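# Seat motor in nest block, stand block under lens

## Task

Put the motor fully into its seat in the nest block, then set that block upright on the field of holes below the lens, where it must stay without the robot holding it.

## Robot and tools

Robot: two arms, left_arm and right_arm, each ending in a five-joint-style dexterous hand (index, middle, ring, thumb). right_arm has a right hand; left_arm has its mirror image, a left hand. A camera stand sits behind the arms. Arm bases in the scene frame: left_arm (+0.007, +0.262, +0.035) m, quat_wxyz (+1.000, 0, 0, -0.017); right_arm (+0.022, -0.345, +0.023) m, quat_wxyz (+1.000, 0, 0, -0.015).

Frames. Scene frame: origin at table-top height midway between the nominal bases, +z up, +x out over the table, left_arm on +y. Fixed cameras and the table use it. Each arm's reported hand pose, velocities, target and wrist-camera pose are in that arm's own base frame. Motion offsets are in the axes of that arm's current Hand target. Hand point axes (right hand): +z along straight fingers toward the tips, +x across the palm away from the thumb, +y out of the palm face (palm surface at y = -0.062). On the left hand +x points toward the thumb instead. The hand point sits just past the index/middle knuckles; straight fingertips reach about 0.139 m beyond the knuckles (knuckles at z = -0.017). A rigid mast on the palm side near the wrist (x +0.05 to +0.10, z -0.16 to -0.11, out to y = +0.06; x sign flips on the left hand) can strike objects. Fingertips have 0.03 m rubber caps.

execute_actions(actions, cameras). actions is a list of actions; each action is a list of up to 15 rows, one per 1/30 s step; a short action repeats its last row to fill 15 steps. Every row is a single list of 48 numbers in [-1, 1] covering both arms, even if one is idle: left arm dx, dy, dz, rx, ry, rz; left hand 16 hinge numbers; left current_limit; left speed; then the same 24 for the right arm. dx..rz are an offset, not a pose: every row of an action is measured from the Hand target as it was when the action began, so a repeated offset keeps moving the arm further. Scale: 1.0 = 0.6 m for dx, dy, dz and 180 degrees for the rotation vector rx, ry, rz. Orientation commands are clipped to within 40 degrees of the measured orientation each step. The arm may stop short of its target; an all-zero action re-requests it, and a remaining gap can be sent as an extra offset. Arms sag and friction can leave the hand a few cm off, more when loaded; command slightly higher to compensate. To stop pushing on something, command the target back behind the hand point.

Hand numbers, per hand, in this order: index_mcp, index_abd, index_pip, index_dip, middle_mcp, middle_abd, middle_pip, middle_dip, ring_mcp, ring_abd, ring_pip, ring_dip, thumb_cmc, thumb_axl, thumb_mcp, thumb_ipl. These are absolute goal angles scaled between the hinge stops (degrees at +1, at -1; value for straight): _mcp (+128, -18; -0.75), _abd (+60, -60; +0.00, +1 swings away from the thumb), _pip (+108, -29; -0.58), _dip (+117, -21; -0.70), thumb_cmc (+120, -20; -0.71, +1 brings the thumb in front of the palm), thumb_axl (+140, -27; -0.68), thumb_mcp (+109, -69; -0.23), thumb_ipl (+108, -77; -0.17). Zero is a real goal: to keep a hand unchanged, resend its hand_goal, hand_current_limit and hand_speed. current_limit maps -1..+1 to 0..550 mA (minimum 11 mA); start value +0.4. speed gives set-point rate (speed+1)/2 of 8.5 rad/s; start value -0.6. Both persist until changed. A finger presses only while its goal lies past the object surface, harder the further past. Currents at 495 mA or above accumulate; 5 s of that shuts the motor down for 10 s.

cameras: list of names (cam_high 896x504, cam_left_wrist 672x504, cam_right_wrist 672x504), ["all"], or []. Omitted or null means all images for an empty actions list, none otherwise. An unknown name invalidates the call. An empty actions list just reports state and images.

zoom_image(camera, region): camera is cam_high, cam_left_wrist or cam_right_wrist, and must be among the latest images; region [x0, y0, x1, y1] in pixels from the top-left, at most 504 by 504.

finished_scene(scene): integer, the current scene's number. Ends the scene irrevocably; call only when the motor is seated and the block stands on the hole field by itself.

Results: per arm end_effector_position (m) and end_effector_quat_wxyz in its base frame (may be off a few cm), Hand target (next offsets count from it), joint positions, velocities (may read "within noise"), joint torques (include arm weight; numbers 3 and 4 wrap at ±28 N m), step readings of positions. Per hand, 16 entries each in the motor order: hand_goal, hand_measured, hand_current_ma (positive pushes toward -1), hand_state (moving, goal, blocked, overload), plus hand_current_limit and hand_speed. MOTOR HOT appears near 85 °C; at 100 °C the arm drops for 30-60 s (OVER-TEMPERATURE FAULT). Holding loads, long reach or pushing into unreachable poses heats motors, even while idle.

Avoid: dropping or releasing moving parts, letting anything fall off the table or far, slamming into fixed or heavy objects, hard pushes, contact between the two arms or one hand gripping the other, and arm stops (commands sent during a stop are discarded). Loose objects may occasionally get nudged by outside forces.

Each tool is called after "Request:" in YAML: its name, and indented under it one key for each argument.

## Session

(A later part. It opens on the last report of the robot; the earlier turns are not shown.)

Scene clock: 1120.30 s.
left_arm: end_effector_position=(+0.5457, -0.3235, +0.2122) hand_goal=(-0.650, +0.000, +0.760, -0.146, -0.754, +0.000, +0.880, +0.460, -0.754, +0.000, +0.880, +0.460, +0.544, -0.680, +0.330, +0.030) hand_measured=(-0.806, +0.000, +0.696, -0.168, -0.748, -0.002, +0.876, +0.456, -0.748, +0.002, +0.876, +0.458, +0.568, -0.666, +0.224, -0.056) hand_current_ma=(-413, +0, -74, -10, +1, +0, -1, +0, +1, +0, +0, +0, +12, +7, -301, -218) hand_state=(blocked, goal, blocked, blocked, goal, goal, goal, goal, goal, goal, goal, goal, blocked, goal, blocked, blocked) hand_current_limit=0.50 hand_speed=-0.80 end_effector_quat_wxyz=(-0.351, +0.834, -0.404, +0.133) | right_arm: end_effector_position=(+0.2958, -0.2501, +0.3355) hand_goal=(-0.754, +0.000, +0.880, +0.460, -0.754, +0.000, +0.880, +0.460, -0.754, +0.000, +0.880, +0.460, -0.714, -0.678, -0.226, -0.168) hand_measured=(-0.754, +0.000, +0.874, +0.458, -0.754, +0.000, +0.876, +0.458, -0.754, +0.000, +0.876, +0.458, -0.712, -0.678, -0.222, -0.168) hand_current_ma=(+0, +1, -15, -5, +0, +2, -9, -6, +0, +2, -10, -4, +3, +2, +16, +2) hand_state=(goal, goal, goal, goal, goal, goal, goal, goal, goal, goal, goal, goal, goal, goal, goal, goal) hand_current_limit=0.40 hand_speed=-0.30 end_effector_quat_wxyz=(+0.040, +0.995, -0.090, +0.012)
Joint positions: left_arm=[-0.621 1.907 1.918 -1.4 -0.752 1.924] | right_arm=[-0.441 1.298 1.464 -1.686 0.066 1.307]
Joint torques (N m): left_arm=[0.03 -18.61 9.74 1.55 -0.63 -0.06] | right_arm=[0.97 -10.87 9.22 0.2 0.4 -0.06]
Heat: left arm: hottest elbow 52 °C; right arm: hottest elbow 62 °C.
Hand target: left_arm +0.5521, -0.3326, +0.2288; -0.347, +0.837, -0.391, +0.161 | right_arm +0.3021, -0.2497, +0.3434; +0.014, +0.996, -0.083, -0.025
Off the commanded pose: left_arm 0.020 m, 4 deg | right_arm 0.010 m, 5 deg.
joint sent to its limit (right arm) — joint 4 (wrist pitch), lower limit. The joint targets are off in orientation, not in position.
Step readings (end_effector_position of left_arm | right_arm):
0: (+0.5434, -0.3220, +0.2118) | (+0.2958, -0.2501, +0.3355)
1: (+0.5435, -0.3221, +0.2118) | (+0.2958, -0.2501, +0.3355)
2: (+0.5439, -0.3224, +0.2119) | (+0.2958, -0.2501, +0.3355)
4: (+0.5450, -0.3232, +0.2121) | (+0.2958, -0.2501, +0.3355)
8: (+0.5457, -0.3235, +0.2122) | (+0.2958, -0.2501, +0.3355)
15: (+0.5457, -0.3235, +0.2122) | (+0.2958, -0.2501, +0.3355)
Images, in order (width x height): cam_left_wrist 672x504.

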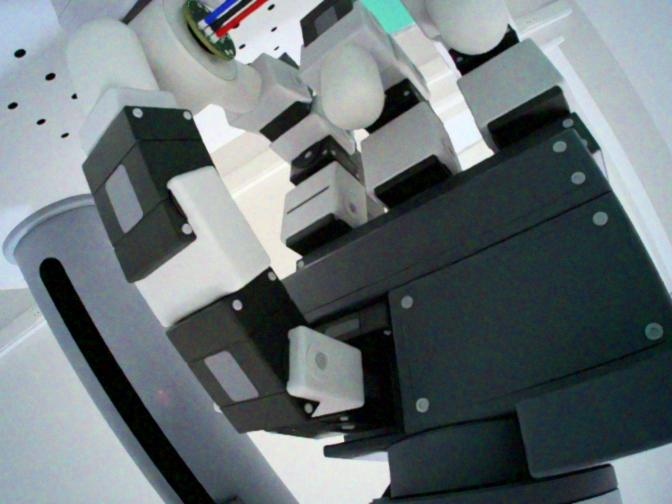

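Request:
execute_actions:
  actions:
    - [[0,-0.012,-0.012,0,0,0,-0.65,0,0.76,-0.145,-0.754,0,0.88,0.46,-0.754,0,0.88,0.46,0.545,-0.68,0.33,0.03,0.5,-0.8,0,0,0,0,0,0,-0.754,0,0.88,0.46,-0.754,0,0.88,0.46,-0.754,0,0.88,0.46,-0.714,-0.678,-0.226,-0.168,0.4,-0.3],[0,-0.024,-0.024,0,0,0,-0.65,0,0.76,-0.145,-0.754,0,0.88,0.46,-0.754,0,0.88,0.46,0.545,-0.68,0.33,0.03,0.5,-0.8,0,0,0,0,0,0,-0.754,0,0.88,0.46,-0.754,0,0.88,0.46,-0.754,0,0.88,0.46,-0.714,-0.678,-0.226,-0.168,0.4,-0.3]]
  cameras: ["cam_left_wrist"]

Request:
zoom_image:
  camera: "cam_left_wrist"
  region: [130, 0, 250, 100]

Request:
zoom_image:
  camera: "cam_left_wrist"
  region: [0, 0, 110, 60]

Scene clock: 1143.17 s.
left_arm: end_effector_position=(+0.5431, -0.3217, +0.2122) hand_goal=(-0.650, +0.000, +0.760, -0.146, -0.754, +0.000, +0.880, +0.460, -0.754, +0.000, +0.880, +0.460, +0.544, -0.680, +0.330, +0.030) hand_measured=(-0.806, +0.000, +0.696, -0.168, -0.748, -0.002, +0.876, +0.456, -0.748, +0.002, +0.876, +0.458, +0.568, -0.666, +0.224, -0.056) hand_current_ma=(-412, +0, -74, -10, +1, +0, -1, +0, +1, +0, +0, +0, +12, +7, -301, -218) hand_state=(blocked, goal, blocked, blocked, goal, goal, goal, goal, goal, goal, goal, goal, blocked, goal, blocked, blocked) hand_current_limit=0.50 hand_speed=-0.80 end_effector_quat_wxyz=(-0.352, +0.834, -0.405, +0.127) | right_arm: end_effector_position=(+0.2958, -0.2501, +0.3355) hand_goal=(-0.754, +0.000, +0.880, +0.460, -0.754, +0.000, +0.880, +0.460, -0.754, +0.000, +0.880, +0.460, -0.714, -0.678, -0.226, -0.168) hand_measured=(-0.754, +0.000, +0.874, +0.458, -0.754, +0.000, +0.876, +0.458, -0.754, +0.000, +0.876, +0.458, -0.712, -0.678, -0.222, -0.168) hand_current_ma=(+0, +1, -15, -5, +0, +2, -9, -6, +0, +2, -10, -4, +3, +2, +16, +2) hand_state=(goal, goal, goal, goal, goal, goal, goal, goal, goal, goal, goal, goal, goal, goal, goal, goal) hand_current_limit=0.40 hand_speed=-0.30 end_effector_quat_wxyz=(+0.040, +0.995, -0.090, +0.012)
Joint positions: left_arm=[-0.621 1.907 1.919 -1.415 -0.752 1.92] | right_arm=[-0.441 1.298 1.464 -1.686 0.066 1.307]
Joint torques (N m): left_arm=[0.21 -18.61 13.41 0.17 -0.62 -0.01] | right_arm=[0.85 -10.87 9.2 0.16 0.4 -0.06]
Heat: left arm: hottest elbow 52 °C; right arm: hottest elbow 62 °C.
Hand target: left_arm +0.5521, -0.3326, +0.2491; -0.347, +0.837, -0.391, +0.161 | right_arm +0.3021, -0.2497, +0.3434; +0.014, +0.996, -0.083, -0.025
Off the commanded pose: left_arm 0.040 m, 4 deg | right_arm 0.010 m, 5 deg.
joint sent to its limit (right arm) — joint 4 (wrist pitch), lower limit. The joint targets are off in orientation, not in position.
Step readings (end_effector_position of left_arm | right_arm):
0: (+0.5457, -0.3235, +0.2122) | (+0.2958, -0.2501, +0.3355)
1: (+0.5457, -0.3235, +0.2122) | (+0.2958, -0.2501, +0.3355)
2: (+0.5453, -0.3232, +0.2124) | (+0.2958, -0.2501, +0.3355)
4: (+0.5433, -0.3218, +0.2122) | (+0.2958, -0.2501, +0.3355)
8: (+0.5429, -0.3216, +0.2122) | (+0.2958, -0.2501, +0.3355)
15: (+0.5431, -0.3217, +0.2122) | (+0.2958, -0.2501, +0.3355)
Images, in order (width x height): cam_left_wrist 672x504.

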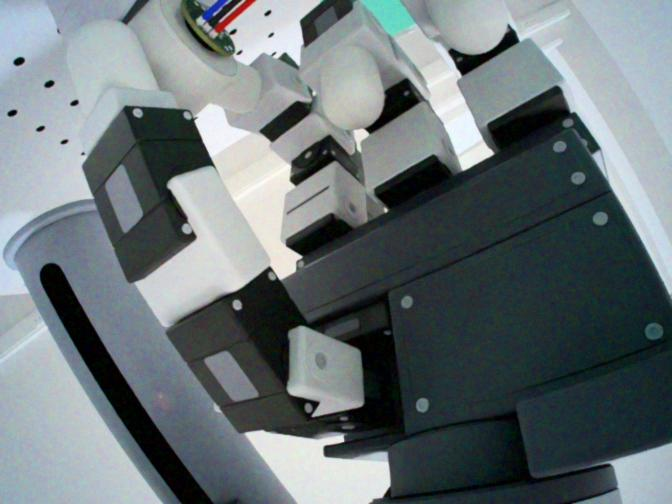

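Scaled by 4.200 from the camera's 672x504 image, which has a finer 960x720 frame.

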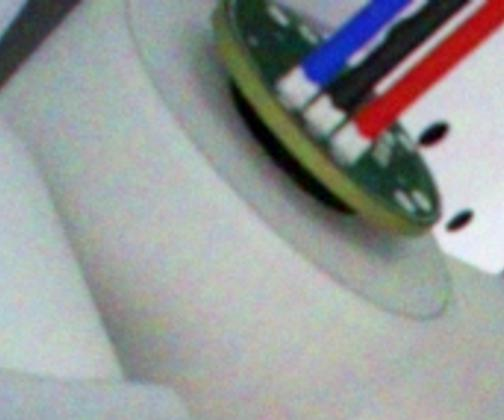

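Scaled by 4.582 from the camera's 672x504 image, which has a finer 960x720 frame.

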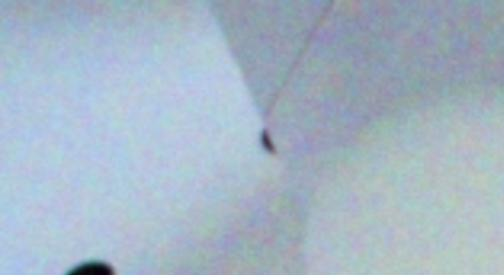

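Request:
execute_actions:
  actions:
    - [[0,0,0,0,0,0,-0.73,0,0.73,-0.157,-0.754,0,0.88,0.46,-0.754,0,0.88,0.46,0.557,-0.68,0.277,-0.013,0.4,-0.9,0,0,0,0,0,0,-0.754,0,0.88,0.46,-0.754,0,0.88,0.46,-0.754,0,0.88,0.46,-0.714,-0.678,-0.226,-0.168,0.4,-0.3]]
  cameras: ["cam_left_wrist"]

Request:
zoom_image:
  camera: "cam_left_wrist"
  region: [130, 0, 250, 100]

Scene clock: 1149.20 s.
left_arm: end_effector_position=(+0.5432, -0.3218, +0.2125) hand_goal=(-0.730, +0.000, +0.730, -0.158, -0.754, +0.000, +0.880, +0.460, -0.754, +0.000, +0.880, +0.460, +0.556, -0.680, +0.276, -0.014) hand_measured=(-0.806, +0.000, +0.686, -0.174, -0.748, -0.002, +0.876, +0.456, -0.748, +0.002, +0.876, +0.458, +0.568, -0.666, +0.220, -0.056) hand_current_ma=(-112, +0, -38, -5, +1, +0, -1, +0, +1, +0, +0, +0, +4, +7, -92, -57) hand_state=(blocked, goal, blocked, goal, goal, goal, goal, goal, goal, goal, goal, goal, goal, goal, blocked, blocked) hand_current_limit=0.40 hand_speed=-0.90 end_effector_quat_wxyz=(-0.352, +0.834, -0.404, +0.128) | right_arm: end_effector_position=(+0.2958, -0.2501, +0.3355) hand_goal=(-0.754, +0.000, +0.880, +0.460, -0.754, +0.000, +0.880, +0.460, -0.754, +0.000, +0.880, +0.460, -0.714, -0.678, -0.226, -0.168) hand_measured=(-0.754, +0.000, +0.874, +0.458, -0.754, +0.000, +0.876, +0.458, -0.754, +0.000, +0.876, +0.458, -0.712, -0.678, -0.222, -0.168) hand_current_ma=(+0, +1, -15, -5, +0, +2, -9, -6, +0, +2, -10, -4, +3, +2, +16, +2) hand_state=(goal, goal, goal, goal, goal, goal, goal, goal, goal, goal, goal, goal, goal, goal, goal, goal) hand_current_limit=0.40 hand_speed=-0.30 end_effector_quat_wxyz=(+0.040, +0.995, -0.090, +0.012)
Joint positions: left_arm=[-0.621 1.907 1.92 -1.415 -0.752 1.919] | right_arm=[-0.441 1.298 1.464 -1.686 0.066 1.307]
Joint torques (N m): left_arm=[0.15 -18.73 13.45 0.2 -0.61 0] | right_arm=[0.85 -10.93 9.22 0.2 0.4 -0.06]
Heat: left arm: hottest elbow 54 °C; right arm: hottest elbow 62 °C.
Hand target: left_arm +0.5521, -0.3326, +0.2491; -0.347, +0.837, -0.391, +0.161 | right_arm +0.3021, -0.2497, +0.3434; +0.014, +0.996, -0.083, -0.025
Off the commanded pose: left_arm 0.039 m, 4 deg | right_arm 0.010 m, 5 deg.
joint sent to its limit (right arm) — joint 4 (wrist pitch), lower limit. The joint targets are off in orientation, not in position.
Step readings (end_effector_position of left_arm | right_arm):
0: (+0.5431, -0.3217, +0.2122) | (+0.2958, -0.2501, +0.3355)
1: (+0.5431, -0.3217, +0.2122) | (+0.2958, -0.2501, +0.3355)
2: (+0.5431, -0.3217, +0.2122) | (+0.2958, -0.2501, +0.3355)
4: (+0.5432, -0.3217, +0.2124) | (+0.2958, -0.2501, +0.3355)
8: (+0.5432, -0.3218, +0.2125) | (+0.2958, -0.2501, +0.3355)
15: (+0.5432, -0.3218, +0.2125) | (+0.2958, -0.2501, +0.3355)
Images, in order (width x height): cam_left_wrist 672x504.

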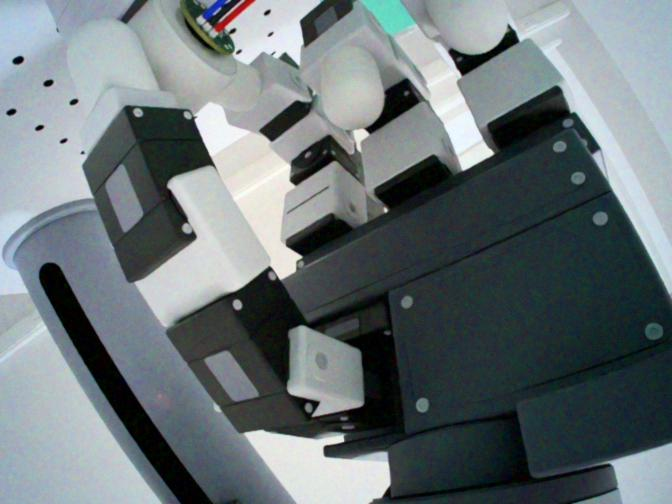

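Scaled by 4.200 from the camera's 672x504 image, which has a finer 960x720 frame.

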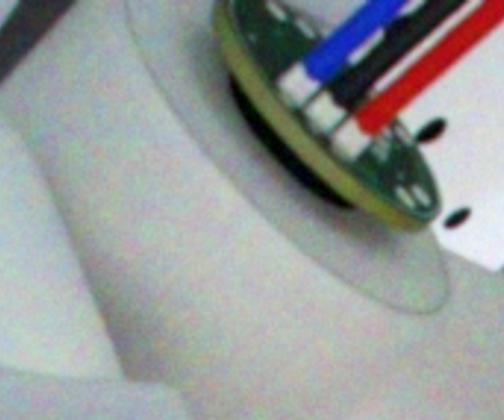

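Request:
execute_actions:
  actions:
    - [[0,0,0,0,0,0,-0.81,0,0.69,-0.172,-0.754,0,0.88,0.46,-0.754,0,0.88,0.46,0.567,-0.68,0.216,-0.056,0.3,-0.93,0,0,0,0,0,0,-0.754,0,0.88,0.46,-0.754,0,0.88,0.46,-0.754,0,0.88,0.46,-0.714,-0.678,-0.226,-0.168,0.4,-0.3]]
  cameras: ["cam_left_wrist"]

Request:
zoom_image:
  camera: "cam_left_wrist"
  region: [130, 0, 250, 100]

Scene clock: 1151.70 s.
left_arm: end_effector_position=(+0.5451, -0.3224, +0.2159) hand_goal=(-0.810, +0.000, +0.690, -0.172, -0.754, +0.000, +0.880, +0.460, -0.754, +0.000, +0.880, +0.460, +0.566, -0.680, +0.216, -0.056) hand_measured=(-0.808, +0.000, +0.684, -0.176, -0.748, -0.002, +0.876, +0.456, -0.748, +0.002, +0.876, +0.458, +0.568, -0.678, +0.214, -0.058) hand_current_ma=(+0, +0, -1, +0, +1, +0, -1, +0, +1, +0, +0, +0, +0, +0, +0, +0) hand_state=(goal, goal, goal, goal, goal, goal, goal, goal, goal, goal, goal, goal, goal, goal, goal, goal) hand_current_limit=0.30 hand_speed=-0.93 end_effector_quat_wxyz=(-0.353, +0.835, -0.402, +0.131) | right_arm: end_effector_position=(+0.2958, -0.2501, +0.3355) hand_goal=(-0.754, +0.000, +0.880, +0.460, -0.754, +0.000, +0.880, +0.460, -0.754, +0.000, +0.880, +0.460, -0.714, -0.678, -0.226, -0.168) hand_measured=(-0.754, +0.000, +0.874, +0.458, -0.754, +0.000, +0.876, +0.458, -0.754, +0.000, +0.876, +0.458, -0.712, -0.678, -0.222, -0.168) hand_current_ma=(+0, +1, -15, -5, +0, +2, -9, -6, +0, +2, -10, -4, +3, +2, +16, +2) hand_state=(goal, goal, goal, goal, goal, goal, goal, goal, goal, goal, goal, goal, goal, goal, goal, goal) hand_current_limit=0.40 hand_speed=-0.30 end_effector_quat_wxyz=(+0.040, +0.995, -0.090, +0.012)
Joint positions: left_arm=[-0.621 1.907 1.928 -1.415 -0.755 1.919] | right_arm=[-0.441 1.298 1.464 -1.686 0.066 1.307]
Joint torques (N m): left_arm=[0.26 -18.55 12.94 0.23 -0.53 0] | right_arm=[0.85 -10.87 9.18 0.18 0.39 -0.06]
Heat: left arm: hottest elbow 54 °C; right arm: hottest elbow 62 °C.
Hand target: left_arm +0.5522, -0.3326, +0.2492; -0.347, +0.837, -0.391, +0.161 | right_arm +0.3021, -0.2497, +0.3434; +0.014, +0.996, -0.083, -0.025
Off the commanded pose: left_arm 0.035 m, 4 deg | right_arm 0.010 m, 5 deg.
joint sent to its limit (right arm) — joint 4 (wrist pitch), lower limit. The joint targets are off in orientation, not in position.
Step readings (end_effector_position of left_arm | right_arm):
0: (+0.5432, -0.3218, +0.2125) | (+0.2958, -0.2501, +0.3355)
1: (+0.5432, -0.3218, +0.2125) | (+0.2958, -0.2501, +0.3355)
2: (+0.5432, -0.3218, +0.2125) | (+0.2958, -0.2501, +0.3355)
4: (+0.5432, -0.3218, +0.2125) | (+0.2958, -0.2501, +0.3355)
8: (+0.5434, -0.3219, +0.2130) | (+0.2958, -0.2501, +0.3355)
15: (+0.5447, -0.3221, +0.2151) | (+0.2958, -0.2501, +0.3355)
Images, in order (width x height): cam_left_wrist 672x504.

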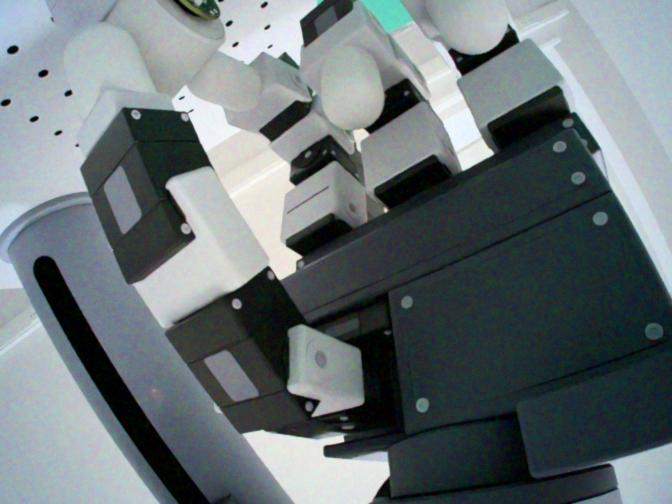

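Scaled by 4.200 from the camera's 672x504 image, which has a finer 960x720 frame.

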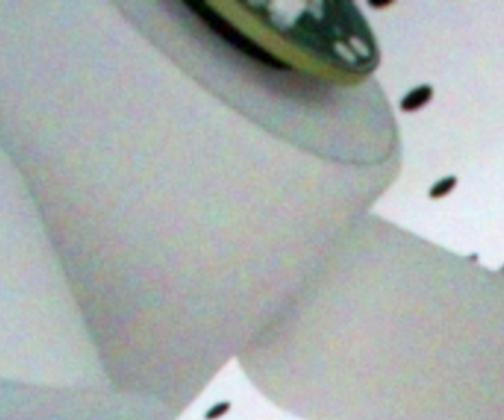

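Request:
execute_actions:
  actions:
    - [[0,0,0,0,0,0,-0.83,0,0.69,-0.172,-0.754,0,0.88,0.46,-0.754,0,0.88,0.46,0.567,-0.68,0.19,-0.1,0.3,-0.93,0,0,0,0,0,0,-0.754,0,0.88,0.46,-0.754,0,0.88,0.46,-0.754,0,0.88,0.46,-0.714,-0.678,-0.226,-0.168,0.4,-0.3]]
  cameras: ["cam_left_wrist", "cam_high"]

Request:
zoom_image:
  camera: "cam_left_wrist"
  region: [80, 0, 240, 110]

Request:
zoom_image:
  camera: "cam_high"
  region: [390, 190, 460, 260]

Scene clock: 1156.47 s.
left_arm: end_effector_position=(+0.5451, -0.3224, +0.2159) hand_goal=(-0.830, +0.000, +0.690, -0.172, -0.754, +0.000, +0.880, +0.460, -0.754, +0.000, +0.880, +0.460, +0.566, -0.680, +0.190, -0.100) hand_measured=(-0.816, +0.000, +0.684, -0.176, -0.748, -0.002, +0.876, +0.456, -0.748, +0.002, +0.876, +0.458, +0.568, -0.678, +0.194, -0.098) hand_current_ma=(+5, +0, -1, +0, +1, +0, -1, +0, +1, +0, +0, +0, +0, +0, +1, +0) hand_state=(goal, goal, goal, goal, goal, goal, goal, goal, goal, goal, goal, goal, goal, goal, goal, goal) hand_current_limit=0.30 hand_speed=-0.93 end_effector_quat_wxyz=(-0.353, +0.835, -0.402, +0.131) | right_arm: end_effector_position=(+0.2958, -0.2501, +0.3355) hand_goal=(-0.754, +0.000, +0.880, +0.460, -0.754, +0.000, +0.880, +0.460, -0.754, +0.000, +0.880, +0.460, -0.714, -0.678, -0.226, -0.168) hand_measured=(-0.754, +0.000, +0.874, +0.458, -0.754, +0.000, +0.876, +0.458, -0.754, +0.000, +0.876, +0.458, -0.712, -0.678, -0.222, -0.168) hand_current_ma=(+0, +1, -15, -5, +0, +2, -9, -6, +0, +2, -10, -4, +3, +2, +16, +2) hand_state=(goal, goal, goal, goal, goal, goal, goal, goal, goal, goal, goal, goal, goal, goal, goal, goal) hand_current_limit=0.40 hand_speed=-0.30 end_effector_quat_wxyz=(+0.040, +0.995, -0.090, +0.012)
Joint positions: left_arm=[-0.621 1.907 1.928 -1.415 -0.755 1.919] | right_arm=[-0.441 1.298 1.464 -1.686 0.066 1.307]
Joint torques (N m): left_arm=[0.15 -18.43 12.98 0.25 -0.54 0] | right_arm=[0.79 -10.93 9.21 0.2 0.39 -0.06]
Heat: left arm: hottest elbow 54 °C; right arm: hottest elbow 62 °C.
Hand target: left_arm +0.5522, -0.3326, +0.2492; -0.347, +0.837, -0.391, +0.161 | right_arm +0.3021, -0.2497, +0.3434; +0.014, +0.996, -0.083, -0.025
Off the commanded pose: left_arm 0.036 m, 4 deg | right_arm 0.010 m, 5 deg.
joint sent to its limit (right arm) — joint 4 (wrist pitch), lower limit. The joint targets are off in orientation, not in position.
Step readings (end_effector_position of left_arm | right_arm):
0: (+0.5451, -0.3224, +0.2159) | (+0.2958, -0.2501, +0.3355)
1: (+0.5451, -0.3224, +0.2159) | (+0.2958, -0.2501, +0.3355)
2: (+0.5451, -0.3224, +0.2159) | (+0.2958, -0.2501, +0.3355)
4: (+0.5451, -0.3224, +0.2159) | (+0.2958, -0.2501, +0.3355)
8: (+0.5451, -0.3224, +0.2159) | (+0.2958, -0.2501, +0.3355)
15: (+0.5451, -0.3224, +0.2159) | (+0.2958, -0.2501, +0.3355)
Images, in order (width x height): cam_high 896x504, cam_left_wrist 672x504.

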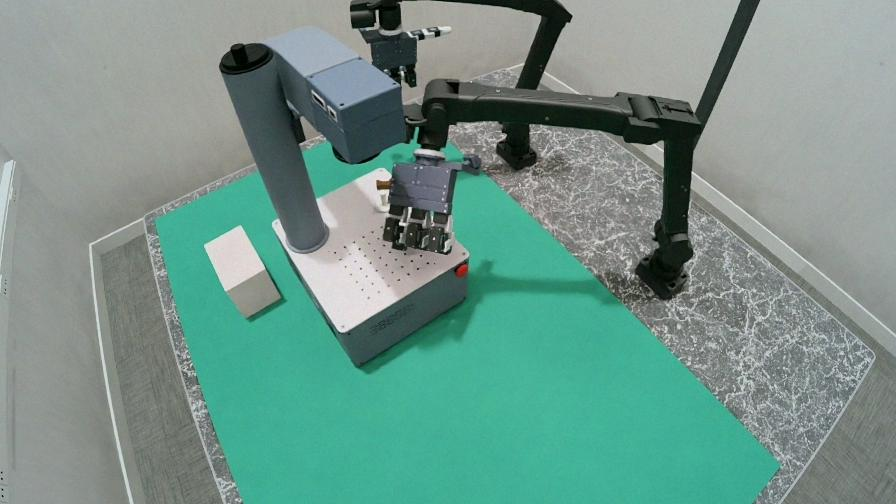

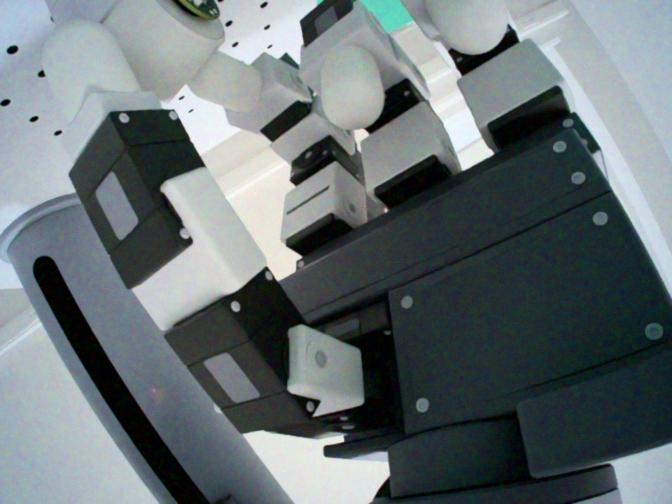

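Scaled by 3.150 from the camera's 672x504 image, which has a finer 960x720 frame.

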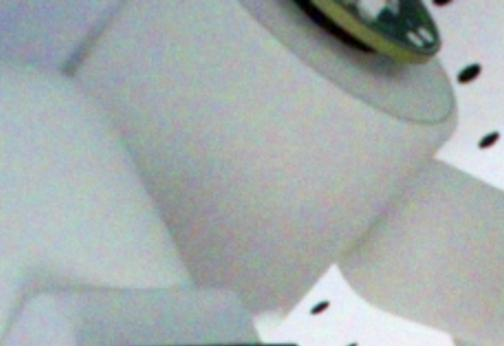

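Scaled by 7.200 from the camera's 896x504 image, which has a finer 1280x720 frame.

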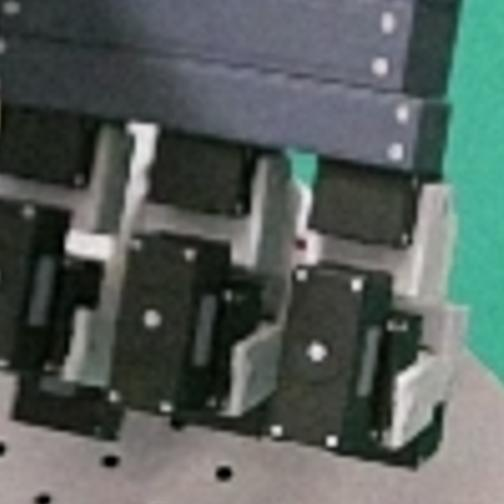

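Request:
execute_actions:
  actions:
    - [[0,0,0,0,0,0,-0.86,0,0.69,-0.172,-0.754,0,0.88,0.46,-0.754,0,0.88,0.46,0.567,-0.68,0.16,-0.16,0.3,-0.93,0,0,0,0,0,0,-0.754,0,0.88,0.46,-0.754,0,0.88,0.46,-0.754,0,0.88,0.46,-0.714,-0.678,-0.226,-0.168,0.4,-0.3]]
    - [[0,0,0,0,0,0,-0.91,0,0.69,-0.172,-0.754,0,0.88,0.46,-0.754,0,0.88,0.46,0.567,-0.68,0.12,-0.24,0.3,-0.9,0,0,0,0,0,0,-0.754,0,0.88,0.46,-0.754,0,0.88,0.46,-0.754,0,0.88,0.46,-0.714,-0.678,-0.226,-0.168,0.4,-0.3]]
  cameras: ["cam_left_wrist"]

Request:
zoom_image:
  camera: "cam_left_wrist"
  region: [80, 0, 240, 110]

Scene clock: 1160.27 s.
left_arm: end_effector_position=(+0.5451, -0.3224, +0.2159) hand_goal=(-0.910, +0.000, +0.690, -0.172, -0.754, +0.000, +0.880, +0.460, -0.754, +0.000, +0.880, +0.460, +0.566, -0.680, +0.120, -0.240) hand_measured=(-0.894, +0.000, +0.684, -0.176, -0.748, -0.002, +0.876, +0.456, -0.748, +0.002, +0.876, +0.458, +0.568, -0.678, +0.126, -0.238) hand_current_ma=(+6, +0, -1, +0, +1, +0, -1, +0, +1, +0, +0, +0, +0, +0, +1, +0) hand_state=(goal, goal, goal, goal, goal, goal, goal, goal, goal, goal, goal, goal, goal, goal, goal, goal) hand_current_limit=0.30 hand_speed=-0.90 end_effector_quat_wxyz=(-0.353, +0.835, -0.402, +0.131) | right_arm: end_effector_position=(+0.2958, -0.2501, +0.3355) hand_goal=(-0.754, +0.000, +0.880, +0.460, -0.754, +0.000, +0.880, +0.460, -0.754, +0.000, +0.880, +0.460, -0.714, -0.678, -0.226, -0.168) hand_measured=(-0.754, +0.000, +0.874, +0.458, -0.754, +0.000, +0.876, +0.458, -0.754, +0.000, +0.876, +0.458, -0.712, -0.678, -0.222, -0.168) hand_current_ma=(+0, +1, -15, -5, +0, +2, -9, -6, +0, +2, -10, -4, +3, +2, +16, +2) hand_state=(goal, goal, goal, goal, goal, goal, goal, goal, goal, goal, goal, goal, goal, goal, goal, goal) hand_current_limit=0.40 hand_speed=-0.30 end_effector_quat_wxyz=(+0.040, +0.995, -0.090, +0.012)
Joint positions: left_arm=[-0.621 1.907 1.928 -1.415 -0.755 1.919] | right_arm=[-0.441 1.298 1.464 -1.686 0.066 1.307]
Joint torques (N m): left_arm=[0.21 -18.55 12.98 0.21 -0.53 0.01] | right_arm=[0.85 -10.93 9.22 0.21 0.4 -0.05]
Heat: left arm: hottest elbow 54 °C; right arm: hottest elbow 62 °C.
Hand target: left_arm +0.5522, -0.3326, +0.2492; -0.347, +0.837, -0.391, +0.161 | right_arm +0.3021, -0.2497, +0.3434; +0.014, +0.996, -0.083, -0.025
Off the commanded pose: left_arm 0.036 m, 4 deg | right_arm 0.010 m, 5 deg.
joint sent to its limit (right arm) — joint 4 (wrist pitch), lower limit. The joint targets are off in orientation, not in position.
Step readings (end_effector_position of left_arm | right_arm):
0: (+0.5451, -0.3224, +0.2159) | (+0.2958, -0.2501, +0.3355)
1: (+0.5451, -0.3224, +0.2159) | (+0.2958, -0.2501, +0.3355)
2: (+0.5451, -0.3224, +0.2159) | (+0.2958, -0.2501, +0.3355)
4: (+0.5451, -0.3224, +0.2159) | (+0.2958, -0.2501, +0.3355)
8: (+0.5451, -0.3224, +0.2159) | (+0.2958, -0.2501, +0.3355)
15: (+0.5451, -0.3224, +0.2159) | (+0.2958, -0.2501, +0.3355)
16: (+0.5451, -0.3224, +0.2159) | (+0.2958, -0.2501, +0.3355)
17: (+0.5451, -0.3224, +0.2159) | (+0.2958, -0.2501, +0.3355)
19: (+0.5451, -0.3224, +0.2159) | (+0.2958, -0.2501, +0.3355)
23: (+0.5451, -0.3224, +0.2159) | (+0.2958, -0.2501, +0.3355)
30: (+0.5451, -0.3224, +0.2159) | (+0.2958, -0.2501, +0.3355)
Images, in order (width x height): cam_left_wrist 672x504.

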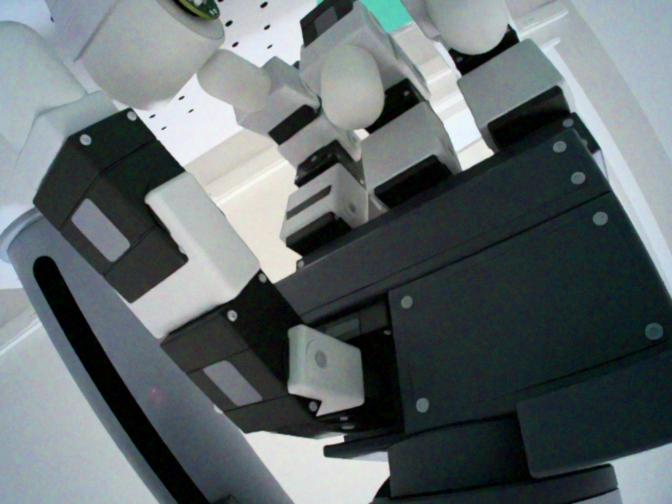

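Scaled by 3.150 from the camera's 672x504 image, which has a finer 960x720 frame.

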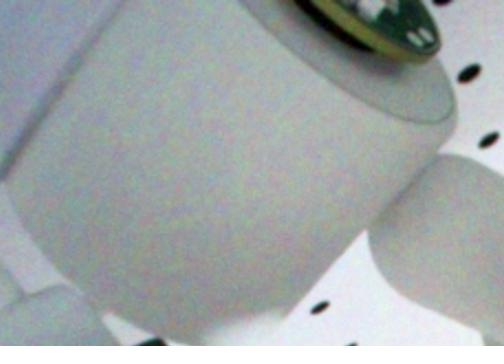

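Request:
zoom_image:
  camera: "cam_left_wrist"
  region: [60, 30, 180, 120]

Request:
zoom_image:
  camera: "cam_left_wrist"
  region: [60, 0, 180, 60]

Scaled by 4.200 from the camera's 672x504 image, which has a finer 960x720 frame.

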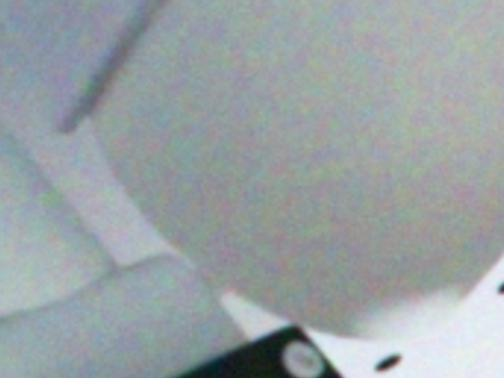

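Scaled by 4.200 from the camera's 672x504 image, which has a finer 960x720 frame.

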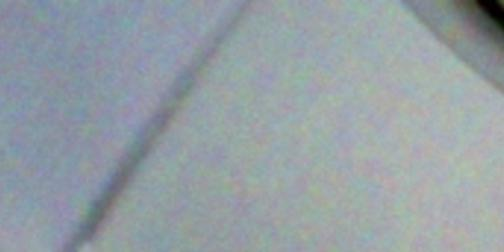

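Request:
execute_actions:
  actions:
    - [[0,0,0,0,0,0,-0.93,0,0.6,-0.2,-0.754,0,0.88,0.46,-0.754,0,0.88,0.46,0.567,-0.68,0.1,-0.28,0.3,-0.9,0,0,0,0,0,0,-0.754,0,0.88,0.46,-0.754,0,0.88,0.46,-0.754,0,0.88,0.46,-0.714,-0.678,-0.226,-0.168,0.4,-0.3]]
    - [[0,-0.006,-0.006,0,0,0,-0.93,0,0.6,-0.2,-0.754,0,0.88,0.46,-0.754,0,0.88,0.46,0.567,-0.68,0.1,-0.28,0.3,-0.9,0,0,0,0,0,0,-0.754,0,0.88,0.46,-0.754,0,0.88,0.46,-0.754,0,0.88,0.46,-0.714,-0.678,-0.226,-0.168,0.4,-0.3],[0,-0.012,-0.012,0,0,0,-0.93,0,0.6,-0.2,-0.754,0,0.88,0.46,-0.754,0,0.88,0.46,0.567,-0.68,0.1,-0.28,0.3,-0.9,0,0,0,0,0,0,-0.754,0,0.88,0.46,-0.754,0,0.88,0.46,-0.754,0,0.88,0.46,-0.714,-0.678,-0.226,-0.168,0.4,-0.3]]
  cameras: ["cam_left_wrist"]

Request:
zoom_image:
  camera: "cam_left_wrist"
  region: [80, 0, 240, 110]

Scene clock: 1167.70 s.
left_arm: end_effector_position=(+0.5461, -0.3232, +0.2301) hand_goal=(-0.930, +0.000, +0.600, -0.200, -0.754, +0.000, +0.880, +0.460, -0.754, +0.000, +0.880, +0.460, +0.566, -0.680, +0.100, -0.280) hand_measured=(-0.914, +0.000, +0.602, -0.198, -0.748, -0.002, +0.876, +0.456, -0.748, +0.002, +0.876, +0.458, +0.568, -0.678, +0.106, -0.276) hand_current_ma=(+6, +0, +0, +0, +1, +0, -1, +0, +1, +0, +0, +0, +0, +0, +1, +0) hand_state=(goal, goal, goal, goal, goal, goal, goal, goal, goal, goal, goal, goal, goal, goal, goal, goal) hand_current_limit=0.30 hand_speed=-0.90 end_effector_quat_wxyz=(-0.352, +0.835, -0.401, +0.135) | right_arm: end_effector_position=(+0.2958, -0.2501, +0.3355) hand_goal=(-0.754, +0.000, +0.880, +0.460, -0.754, +0.000, +0.880, +0.460, -0.754, +0.000, +0.880, +0.460, -0.714, -0.678, -0.226, -0.168) hand_measured=(-0.754, +0.000, +0.874, +0.458, -0.754, +0.000, +0.876, +0.458, -0.754, +0.000, +0.876, +0.458, -0.712, -0.678, -0.222, -0.168) hand_current_ma=(+0, +1, -15, -5, +0, +2, -9, -6, +0, +2, -10, -4, +3, +2, +16, +2) hand_state=(goal, goal, goal, goal, goal, goal, goal, goal, goal, goal, goal, goal, goal, goal, goal, goal) hand_current_limit=0.40 hand_speed=-0.30 end_effector_quat_wxyz=(+0.040, +0.995, -0.090, +0.012)
Joint positions: left_arm=[-0.621 1.907 1.964 -1.444 -0.755 1.919] | right_arm=[-0.441 1.298 1.464 -1.686 0.066 1.307]
Joint torques (N m): left_arm=[0.21 -18.2 12.71 0.28 -0.53 0.01] | right_arm=[0.91 -10.87 9.2 0.18 0.4 -0.06]
Heat: left arm: hottest elbow 54 °C; right arm: hottest elbow 62 °C.
Hand target: left_arm +0.5521, -0.3326, +0.2593; -0.347, +0.837, -0.391, +0.161 | right_arm +0.3021, -0.2497, +0.3434; +0.014, +0.996, -0.083, -0.025
Off the commanded pose: left_arm 0.031 m, 3 deg | right_arm 0.010 m, 5 deg.
joint sent to its limit (right arm) — joint 4 (wrist pitch), lower limit. The joint targets are off in orientation, not in position.
Step readings (end_effector_position of left_arm | right_arm):
0: (+0.5451, -0.3224, +0.2159) | (+0.2958, -0.2501, +0.3355)
1: (+0.5451, -0.3224, +0.2159) | (+0.2958, -0.2501, +0.3355)
2: (+0.5451, -0.3224, +0.2159) | (+0.2958, -0.2501, +0.3355)
4: (+0.5451, -0.3224, +0.2159) | (+0.2958, -0.2501, +0.3355)
8: (+0.5451, -0.3224, +0.2159) | (+0.2958, -0.2501, +0.3355)
15: (+0.5451, -0.3224, +0.2159) | (+0.2958, -0.2501, +0.3355)
16: (+0.5449, -0.3223, +0.2164) | (+0.2958, -0.2501, +0.3355)
17: (+0.5444, -0.3219, +0.2175) | (+0.2958, -0.2501, +0.3355)
19: (+0.5437, -0.3214, +0.2209) | (+0.2958, -0.2501, +0.3355)
23: (+0.5461, -0.3232, +0.2287) | (+0.2958, -0.2501, +0.3355)
30: (+0.5462, -0.3232, +0.2301) | (+0.2958, -0.2501, +0.3355)
Images, in order (width x height): cam_left_wrist 672x504.

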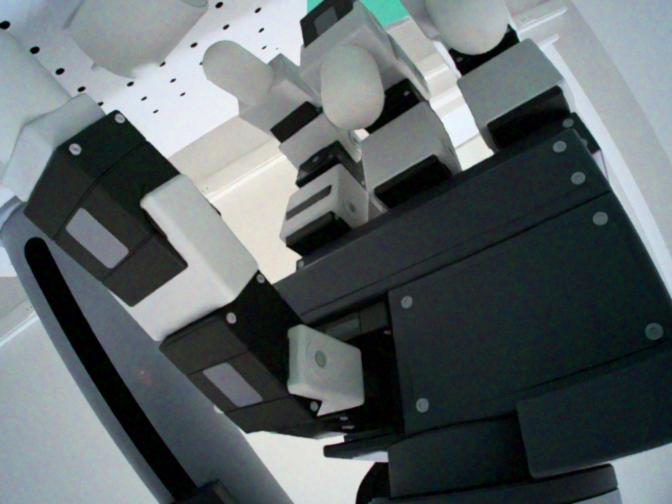

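Scaled by 3.150 from the camera's 672x504 image, which has a finer 960x720 frame.

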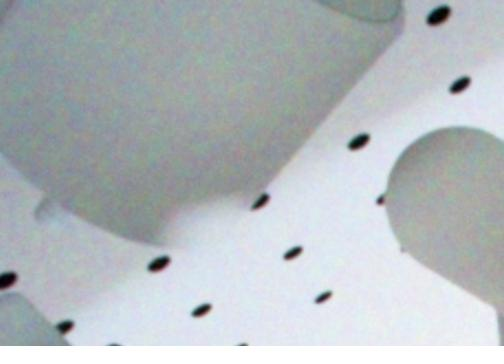

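Request:
execute_actions:
  actions:
    - [[0,-0.015,-0.015,0,0,0,-0.93,0,0.6,-0.2,-0.754,0,0.88,0.46,-0.754,0,0.88,0.46,0.567,-0.68,0.1,-0.28,0.3,-0.8,0,0,0,0,0,0,-0.754,0,0.88,0.46,-0.754,0,0.88,0.46,-0.754,0,0.88,0.46,-0.714,-0.678,-0.226,-0.168,0.4,-0.3],[0,-0.03,-0.03,0,0,0,-0.93,0,0.6,-0.2,-0.754,0,0.88,0.46,-0.754,0,0.88,0.46,0.567,-0.68,0.1,-0.28,0.3,-0.8,0,0,0,0,0,0,-0.754,0,0.88,0.46,-0.754,0,0.88,0.46,-0.754,0,0.88,0.46,-0.714,-0.678,-0.226,-0.168,0.4,-0.3],[0,-0.05,-0.05,0,0,0,-0.93,0,0.6,-0.2,-0.754,0,0.88,0.46,-0.754,0,0.88,0.46,0.567,-0.68,0.1,-0.28,0.3,-0.8,0,0,0,0,0,0,-0.754,0,0.88,0.46,-0.754,0,0.88,0.46,-0.754,0,0.88,0.46,-0.714,-0.678,-0.226,-0.168,0.4,-0.3]]
    - [[0,-0.015,-0.015,0,0,0,-0.93,0,0.6,-0.2,-0.754,0,0.88,0.46,-0.754,0,0.88,0.46,0.567,-0.68,0.1,-0.28,0.3,-0.8,0,0,0,0,0,0,-0.754,0,0.88,0.46,-0.754,0,0.88,0.46,-0.754,0,0.88,0.46,-0.714,-0.678,-0.226,-0.168,0.4,-0.3],[0,-0.03,-0.03,0,0,0,-0.93,0,0.6,-0.2,-0.754,0,0.88,0.46,-0.754,0,0.88,0.46,0.567,-0.68,0.1,-0.28,0.3,-0.8,0,0,0,0,0,0,-0.754,0,0.88,0.46,-0.754,0,0.88,0.46,-0.754,0,0.88,0.46,-0.714,-0.678,-0.226,-0.168,0.4,-0.3],[0,-0.05,-0.05,0,0,0,-0.93,0,0.6,-0.2,-0.754,0,0.88,0.46,-0.754,0,0.88,0.46,0.567,-0.68,0.1,-0.28,0.3,-0.8,0,0,0,0,0,0,-0.754,0,0.88,0.46,-0.754,0,0.88,0.46,-0.754,0,0.88,0.46,-0.714,-0.678,-0.226,-0.168,0.4,-0.3]]
    - [[0,-0.015,-0.015,0,0,0,-0.93,0,0.6,-0.2,-0.754,0,0.88,0.46,-0.754,0,0.88,0.46,0.567,-0.68,0.1,-0.28,0.3,-0.8,0,0,0,0,0,0,-0.754,0,0.88,0.46,-0.754,0,0.88,0.46,-0.754,0,0.88,0.46,-0.714,-0.678,-0.226,-0.168,0.4,-0.3],[0,-0.03,-0.03,0,0,0,-0.93,0,0.6,-0.2,-0.754,0,0.88,0.46,-0.754,0,0.88,0.46,0.567,-0.68,0.1,-0.28,0.3,-0.8,0,0,0,0,0,0,-0.754,0,0.88,0.46,-0.754,0,0.88,0.46,-0.754,0,0.88,0.46,-0.714,-0.678,-0.226,-0.168,0.4,-0.3]]
  cameras: ["cam_left_wrist", "cam_high"]

Request:
zoom_image:
  camera: "cam_high"
  region: [390, 200, 450, 250]

Scene clock: 1173.63 s.
left_arm: end_effector_position=(+0.5474, -0.3263, +0.3360) hand_goal=(-0.930, +0.000, +0.600, -0.200, -0.754, +0.000, +0.880, +0.460, -0.754, +0.000, +0.880, +0.460, +0.566, -0.680, +0.100, -0.280) hand_measured=(-0.916, +0.000, +0.602, -0.198, -0.748, -0.002, +0.876, +0.456, -0.748, +0.002, +0.876, +0.458, +0.568, -0.678, +0.106, -0.278) hand_current_ma=(+5, +0, +0, +0, +1, +0, -1, +0, +1, +0, +0, +0, +0, +0, +1, +0) hand_state=(goal, goal, goal, goal, goal, goal, goal, goal, goal, goal, goal, goal, goal, goal, goal, goal) hand_current_limit=0.30 hand_speed=-0.80 end_effector_quat_wxyz=(-0.347, +0.830, -0.408, +0.157) | right_arm: end_effector_position=(+0.2958, -0.2501, +0.3355) hand_goal=(-0.754, +0.000, +0.880, +0.460, -0.754, +0.000, +0.880, +0.460, -0.754, +0.000, +0.880, +0.460, -0.714, -0.678, -0.226, -0.168) hand_measured=(-0.754, +0.000, +0.874, +0.458, -0.754, +0.000, +0.876, +0.458, -0.754, +0.000, +0.876, +0.458, -0.712, -0.678, -0.222, -0.168) hand_current_ma=(+0, +1, -15, -5, +0, +2, -9, -6, +0, +2, -10, -4, +3, +2, +16, +2) hand_state=(goal, goal, goal, goal, goal, goal, goal, goal, goal, goal, goal, goal, goal, goal, goal, goal) hand_current_limit=0.40 hand_speed=-0.30 end_effector_quat_wxyz=(+0.040, +0.995, -0.090, +0.012)
Joint positions: left_arm=[-0.622 1.947 2.304 -1.68 -0.748 1.961] | right_arm=[-0.441 1.298 1.464 -1.686 0.066 1.307]
Joint torques (N m): left_arm=[0.26 -18.02 13.48 0.68 -0.62 0.09] | right_arm=[0.85 -10.93 9.21 0.2 0.4 -0.06]
Heat: left arm: hottest elbow 55 °C; right arm: hottest elbow 62 °C.
Hand target: left_arm +0.5523, -0.3328, +0.3695; -0.347, +0.837, -0.391, +0.161 | right_arm +0.3021, -0.2497, +0.3434; +0.014, +0.996, -0.083, -0.025
Off the commanded pose: left_arm 0.035 m, 2 deg | right_arm 0.010 m, 5 deg.
joint sent to its limit (left arm) — joint 4 (wrist pitch), lower limit. The joint targets are off in orientation, not in position.
joint sent to its limit (right arm) — joint 4 (wrist pitch), lower limit. The joint targets are off in orientation, not in position.
Step readings (end_effector_position of left_arm | right_arm):
0: (+0.5461, -0.3232, +0.2301) | (+0.2958, -0.2501, +0.3355)
1: (+0.5457, -0.3230, +0.2314) | (+0.2958, -0.2501, +0.3355)
2: (+0.5445, -0.3222, +0.2335) | (+0.2958, -0.2501, +0.3355)
4: (+0.5421, -0.3207, +0.2447) | (+0.2958, -0.2501, +0.3355)
8: (+0.5470, -0.3242, +0.2771) | (+0.2958, -0.2501, +0.3355)
15: (+0.5484, -0.3250, +0.2916) | (+0.2958, -0.2501, +0.3355)
16: (+0.5477, -0.3245, +0.2918) | (+0.2958, -0.2501, +0.3355)
17: (+0.5466, -0.3237, +0.2933) | (+0.2958, -0.2501, +0.3355)
19: (+0.5462, -0.3235, +0.3018) | (+0.2958, -0.2501, +0.3355)
23: (+0.5500, -0.3263, +0.3233) | (+0.2958, -0.2501, +0.3355)
30: (+0.5504, -0.3265, +0.3301) | (+0.2958, -0.2501, +0.3355)
31: (+0.5504, -0.3265, +0.3307) | (+0.2958, -0.2501, +0.3355)
32: (+0.5502, -0.3265, +0.3320) | (+0.2958, -0.2501, +0.3355)
34: (+0.5489, -0.3265, +0.3342) | (+0.2958, -0.2501, +0.3355)
38: (+0.5477, -0.3267, +0.3358) | (+0.2958, -0.2501, +0.3355)
45: (+0.5474, -0.3264, +0.3360) | (+0.2958, -0.2501, +0.3355)
Images, in order (width x height): cam_high 896x504, cam_left_wrist 672x504.

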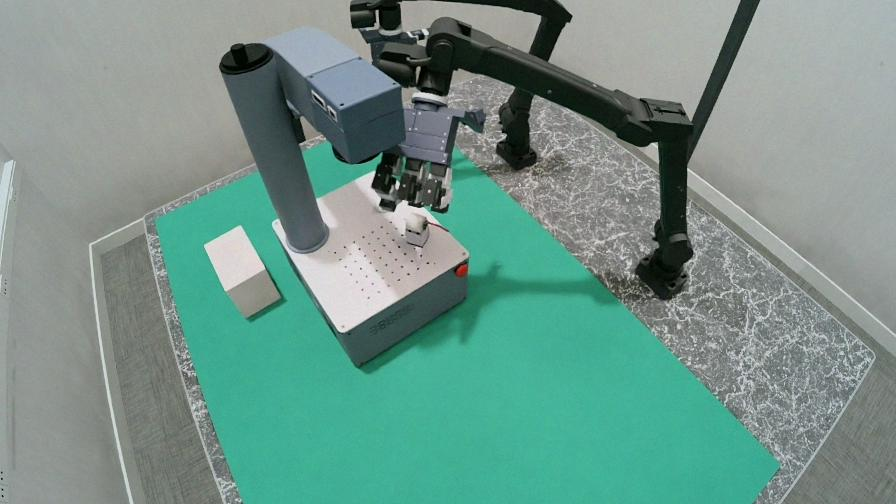

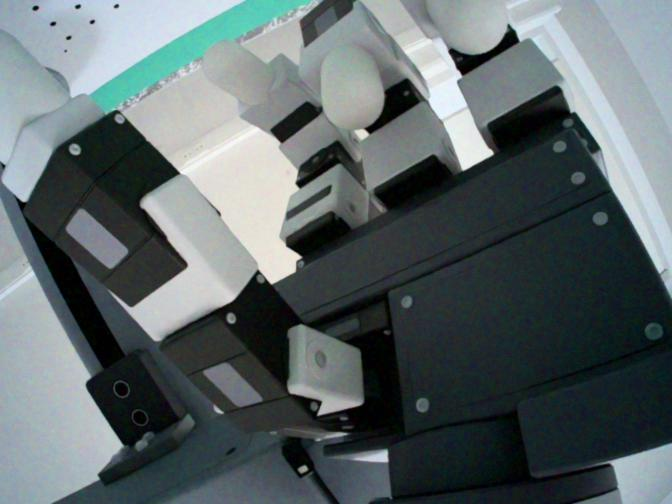

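Scaled by 8.400 from the camera's 896x504 image, which has a finer 1280x720 frame.

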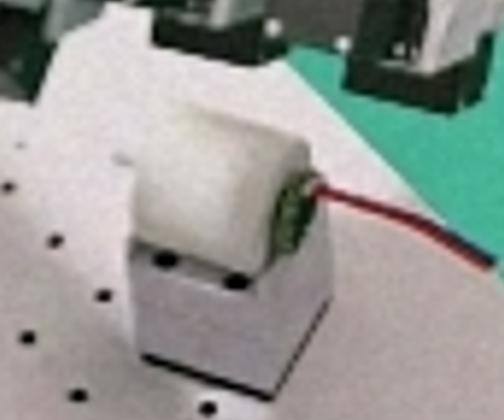

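Request:
zoom_image:
  camera: "cam_high"
  region: [400, 208, 435, 250]

Scaled by 12.000 from the camera's 896x504 image, which has a finer 1280x720 frame.

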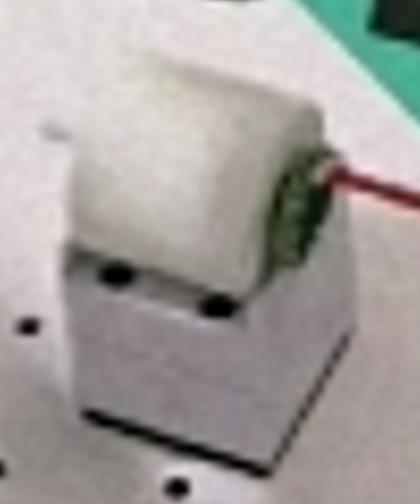

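Request:
execute_actions:
  actions:
    - [[-0.0011,0.014,-0.014,0,0,0,-0.93,0,0.6,-0.2,-0.754,0,0.88,0.46,-0.754,0,0.88,0.46,0.567,-0.68,0.1,-0.28,0.3,-0.8,0,0,0,0,0,0,-0.754,0,0.88,0.46,-0.754,0,0.88,0.46,-0.754,0,0.88,0.46,-0.714,-0.678,-0.226,-0.168,0.4,-0.3],[-0.0022,0.028,-0.028,0,0,0,-0.93,0,0.6,-0.2,-0.754,0,0.88,0.46,-0.754,0,0.88,0.46,0.567,-0.68,0.1,-0.28,0.3,-0.8,0,0,0,0,0,0,-0.754,0,0.88,0.46,-0.754,0,0.88,0.46,-0.754,0,0.88,0.46,-0.714,-0.678,-0.226,-0.168,0.4,-0.3],[-0.0043,0.0559,-0.0559,0,0,0,-0.93,0,0.6,-0.2,-0.754,0,0.88,0.46,-0.754,0,0.88,0.46,0.567,-0.68,0.1,-0.28,0.3,-0.8,0,0,0,0,0,0,-0.754,0,0.88,0.46,-0.754,0,0.88,0.46,-0.754,0,0.88,0.46,-0.714,-0.678,-0.226,-0.168,0.4,-0.3]]
    - [[-0.0022,0.028,-0.028,0,0,0,-0.93,0,0.6,-0.2,-0.754,0,0.88,0.46,-0.754,0,0.88,0.46,0.567,-0.68,0.1,-0.28,0.3,-0.8,0,0,0,0,0,0,-0.754,0,0.88,0.46,-0.754,0,0.88,0.46,-0.754,0,0.88,0.46,-0.714,-0.678,-0.226,-0.168,0.4,-0.3],[-0.0043,0.0559,-0.0559,0,0,0,-0.93,0,0.6,-0.2,-0.754,0,0.88,0.46,-0.754,0,0.88,0.46,0.567,-0.68,0.1,-0.28,0.3,-0.8,0,0,0,0,0,0,-0.754,0,0.88,0.46,-0.754,0,0.88,0.46,-0.754,0,0.88,0.46,-0.714,-0.678,-0.226,-0.168,0.4,-0.3]]
    - [[-0.0022,0.028,-0.028,0,0,0,-0.93,0,0.6,-0.2,-0.754,0,0.88,0.46,-0.754,0,0.88,0.46,0.567,-0.68,0.1,-0.28,0.3,-0.8,0,0,0,0,0,0,-0.754,0,0.88,0.46,-0.754,0,0.88,0.46,-0.754,0,0.88,0.46,-0.714,-0.678,-0.226,-0.168,0.4,-0.3],[-0.0043,0.0559,-0.0559,0,0,0,-0.93,0,0.6,-0.2,-0.754,0,0.88,0.46,-0.754,0,0.88,0.46,0.567,-0.68,0.1,-0.28,0.3,-0.8,0,0,0,0,0,0,-0.754,0,0.88,0.46,-0.754,0,0.88,0.46,-0.754,0,0.88,0.46,-0.714,-0.678,-0.226,-0.168,0.4,-0.3]]
    - [[-0.0022,0.028,-0.028,0,0,0,-0.93,0,0.6,-0.2,-0.754,0,0.88,0.46,-0.754,0,0.88,0.46,0.567,-0.68,0.1,-0.28,0.3,-0.8,0,0,0,0,0,0,-0.754,0,0.88,0.46,-0.754,0,0.88,0.46,-0.754,0,0.88,0.46,-0.714,-0.678,-0.226,-0.168,0.4,-0.3],[-0.0043,0.0559,-0.0559,0,0,0,-0.93,0,0.6,-0.2,-0.754,0,0.88,0.46,-0.754,0,0.88,0.46,0.567,-0.68,0.1,-0.28,0.3,-0.8,0,0,0,0,0,0,-0.754,0,0.88,0.46,-0.754,0,0.88,0.46,-0.754,0,0.88,0.46,-0.714,-0.678,-0.226,-0.168,0.4,-0.3]]
  cameras: ["cam_high"]

Request:
zoom_image:
  camera: "cam_high"
  region: [390, 200, 450, 250]

Scene clock: 1212.20 s.
left_arm: end_effector_position=(+0.4016, -0.4534, +0.3449) hand_goal=(-0.930, +0.000, +0.600, -0.200, -0.754, +0.000, +0.880, +0.460, -0.754, +0.000, +0.880, +0.460, +0.566, -0.680, +0.100, -0.280) hand_measured=(-0.920, +0.000, +0.602, -0.198, -0.748, -0.002, +0.876, +0.456, -0.748, +0.002, +0.876, +0.458, +0.566, -0.678, +0.104, -0.278) hand_current_ma=(+3, +0, +0, +0, +1, +0, -1, +0, +1, +0, +0, +0, +0, +0, +1, +0) hand_state=(goal, goal, goal, goal, goal, goal, goal, goal, goal, goal, goal, goal, goal, goal, goal, goal) hand_current_limit=0.30 hand_speed=-0.80 end_effector_quat_wxyz=(-0.310, +0.814, -0.431, +0.234) | right_arm: end_effector_position=(+0.2958, -0.2501, +0.3355) hand_goal=(-0.754, +0.000, +0.880, +0.460, -0.754, +0.000, +0.880, +0.460, -0.754, +0.000, +0.880, +0.460, -0.714, -0.678, -0.226, -0.168) hand_measured=(-0.754, +0.000, +0.874, +0.458, -0.754, +0.000, +0.876, +0.458, -0.754, +0.000, +0.876, +0.458, -0.712, -0.678, -0.222, -0.168) hand_current_ma=(+0, +1, -15, -5, +0, +2, -9, -6, +0, +2, -10, -4, +3, +2, +16, +2) hand_state=(goal, goal, goal, goal, goal, goal, goal, goal, goal, goal, goal, goal, goal, goal, goal, goal) hand_current_limit=0.40 hand_speed=-0.30 end_effector_quat_wxyz=(+0.040, +0.995, -0.090, +0.012)
Joint positions: left_arm=[-0.945 1.805 2.105 -1.68 -0.779 1.68] | right_arm=[-0.441 1.298 1.464 -1.686 0.066 1.307]
Joint torques (N m): left_arm=[0.85 -18.26 9.06 0.59 -0.57 -0.04] | right_arm=[0.91 -10.87 9.22 0.18 0.4 -0.06]
Heat: left arm: hottest elbow 55 °C; right arm: hottest elbow 62 °C.
Hand target: left_arm +0.4004, -0.4467, +0.3696; -0.347, +0.837, -0.391, +0.161 | right_arm +0.3021, -0.2497, +0.3434; +0.014, +0.996, -0.083, -0.025
Off the commanded pose: left_arm 0.026 m, 11 deg | right_arm 0.010 m, 5 deg.
joint sent to its limit (left arm) — joint 4 (wrist pitch), lower limit. The joint targets are off in orientation, not in position.
joint sent to its limit (right arm) — joint 4 (wrist pitch), lower limit. The joint targets are off in orientation, not in position.
Step readings (end_effector_position of left_arm | right_arm):
0: (+0.5473, -0.3263, +0.3360) | (+0.2958, -0.2501, +0.3355)
1: (+0.5467, -0.3273, +0.3360) | (+0.2958, -0.2501, +0.3355)
2: (+0.5459, -0.3291, +0.3361) | (+0.2958, -0.2501, +0.3355)
4: (+0.5420, -0.3333, +0.3351) | (+0.2958, -0.2501, +0.3355)
8: (+0.5246, -0.3568, +0.3372) | (+0.2958, -0.2501, +0.3355)
15: (+0.5126, -0.3730, +0.3430) | (+0.2958, -0.2501, +0.3355)
16: (+0.5122, -0.3726, +0.3428) | (+0.2958, -0.2501, +0.3355)
17: (+0.5100, -0.3721, +0.3415) | (+0.2958, -0.2501, +0.3355)
19: (+0.5013, -0.3722, +0.3383) | (+0.2958, -0.2501, +0.3355)
23: (+0.4852, -0.3876, +0.3408) | (+0.2958, -0.2501, +0.3355)
30: (+0.4761, -0.3980, +0.3455) | (+0.2958, -0.2501, +0.3355)
31: (+0.4754, -0.3986, +0.3450) | (+0.2958, -0.2501, +0.3355)
32: (+0.4734, -0.3986, +0.3438) | (+0.2958, -0.2501, +0.3355)
34: (+0.4642, -0.4010, +0.3401) | (+0.2958, -0.2501, +0.3355)
38: (+0.4456, -0.4184, +0.3413) | (+0.2958, -0.2501, +0.3355)
45: (+0.4373, -0.4272, +0.3448) | (+0.2958, -0.2501, +0.3355)
46: (+0.4367, -0.4277, +0.3443) | (+0.2958, -0.2501, +0.3355)
47: (+0.4352, -0.4278, +0.3436) | (+0.2958, -0.2501, +0.3355)
49: (+0.4267, -0.4307, +0.3412) | (+0.2958, -0.2501, +0.3355)
53: (+0.4069, -0.4477, +0.3425) | (+0.2958, -0.2501, +0.3355)
60: (+0.3987, -0.4556, +0.3448) | (+0.2958, -0.2501, +0.3355)
Images, in order (width x height): cam_high 896x504.

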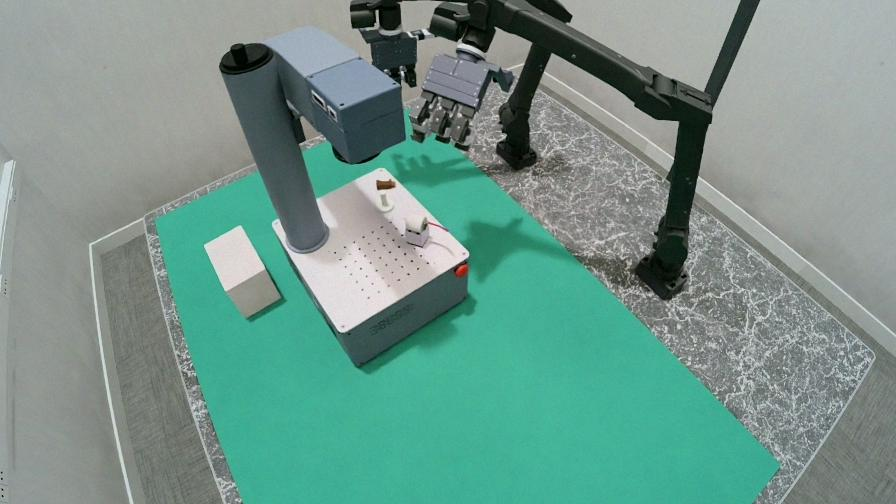

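Scaled by 8.400 from the camera's 896x504 image, which has a finer 1280x720 frame.

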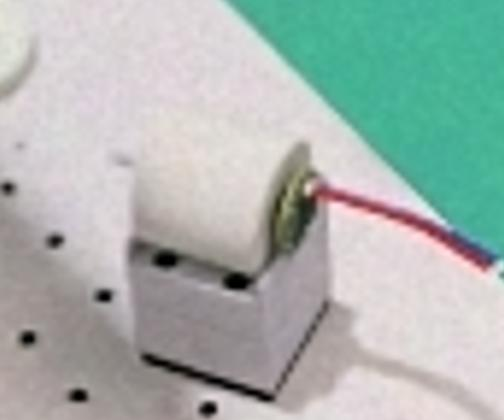

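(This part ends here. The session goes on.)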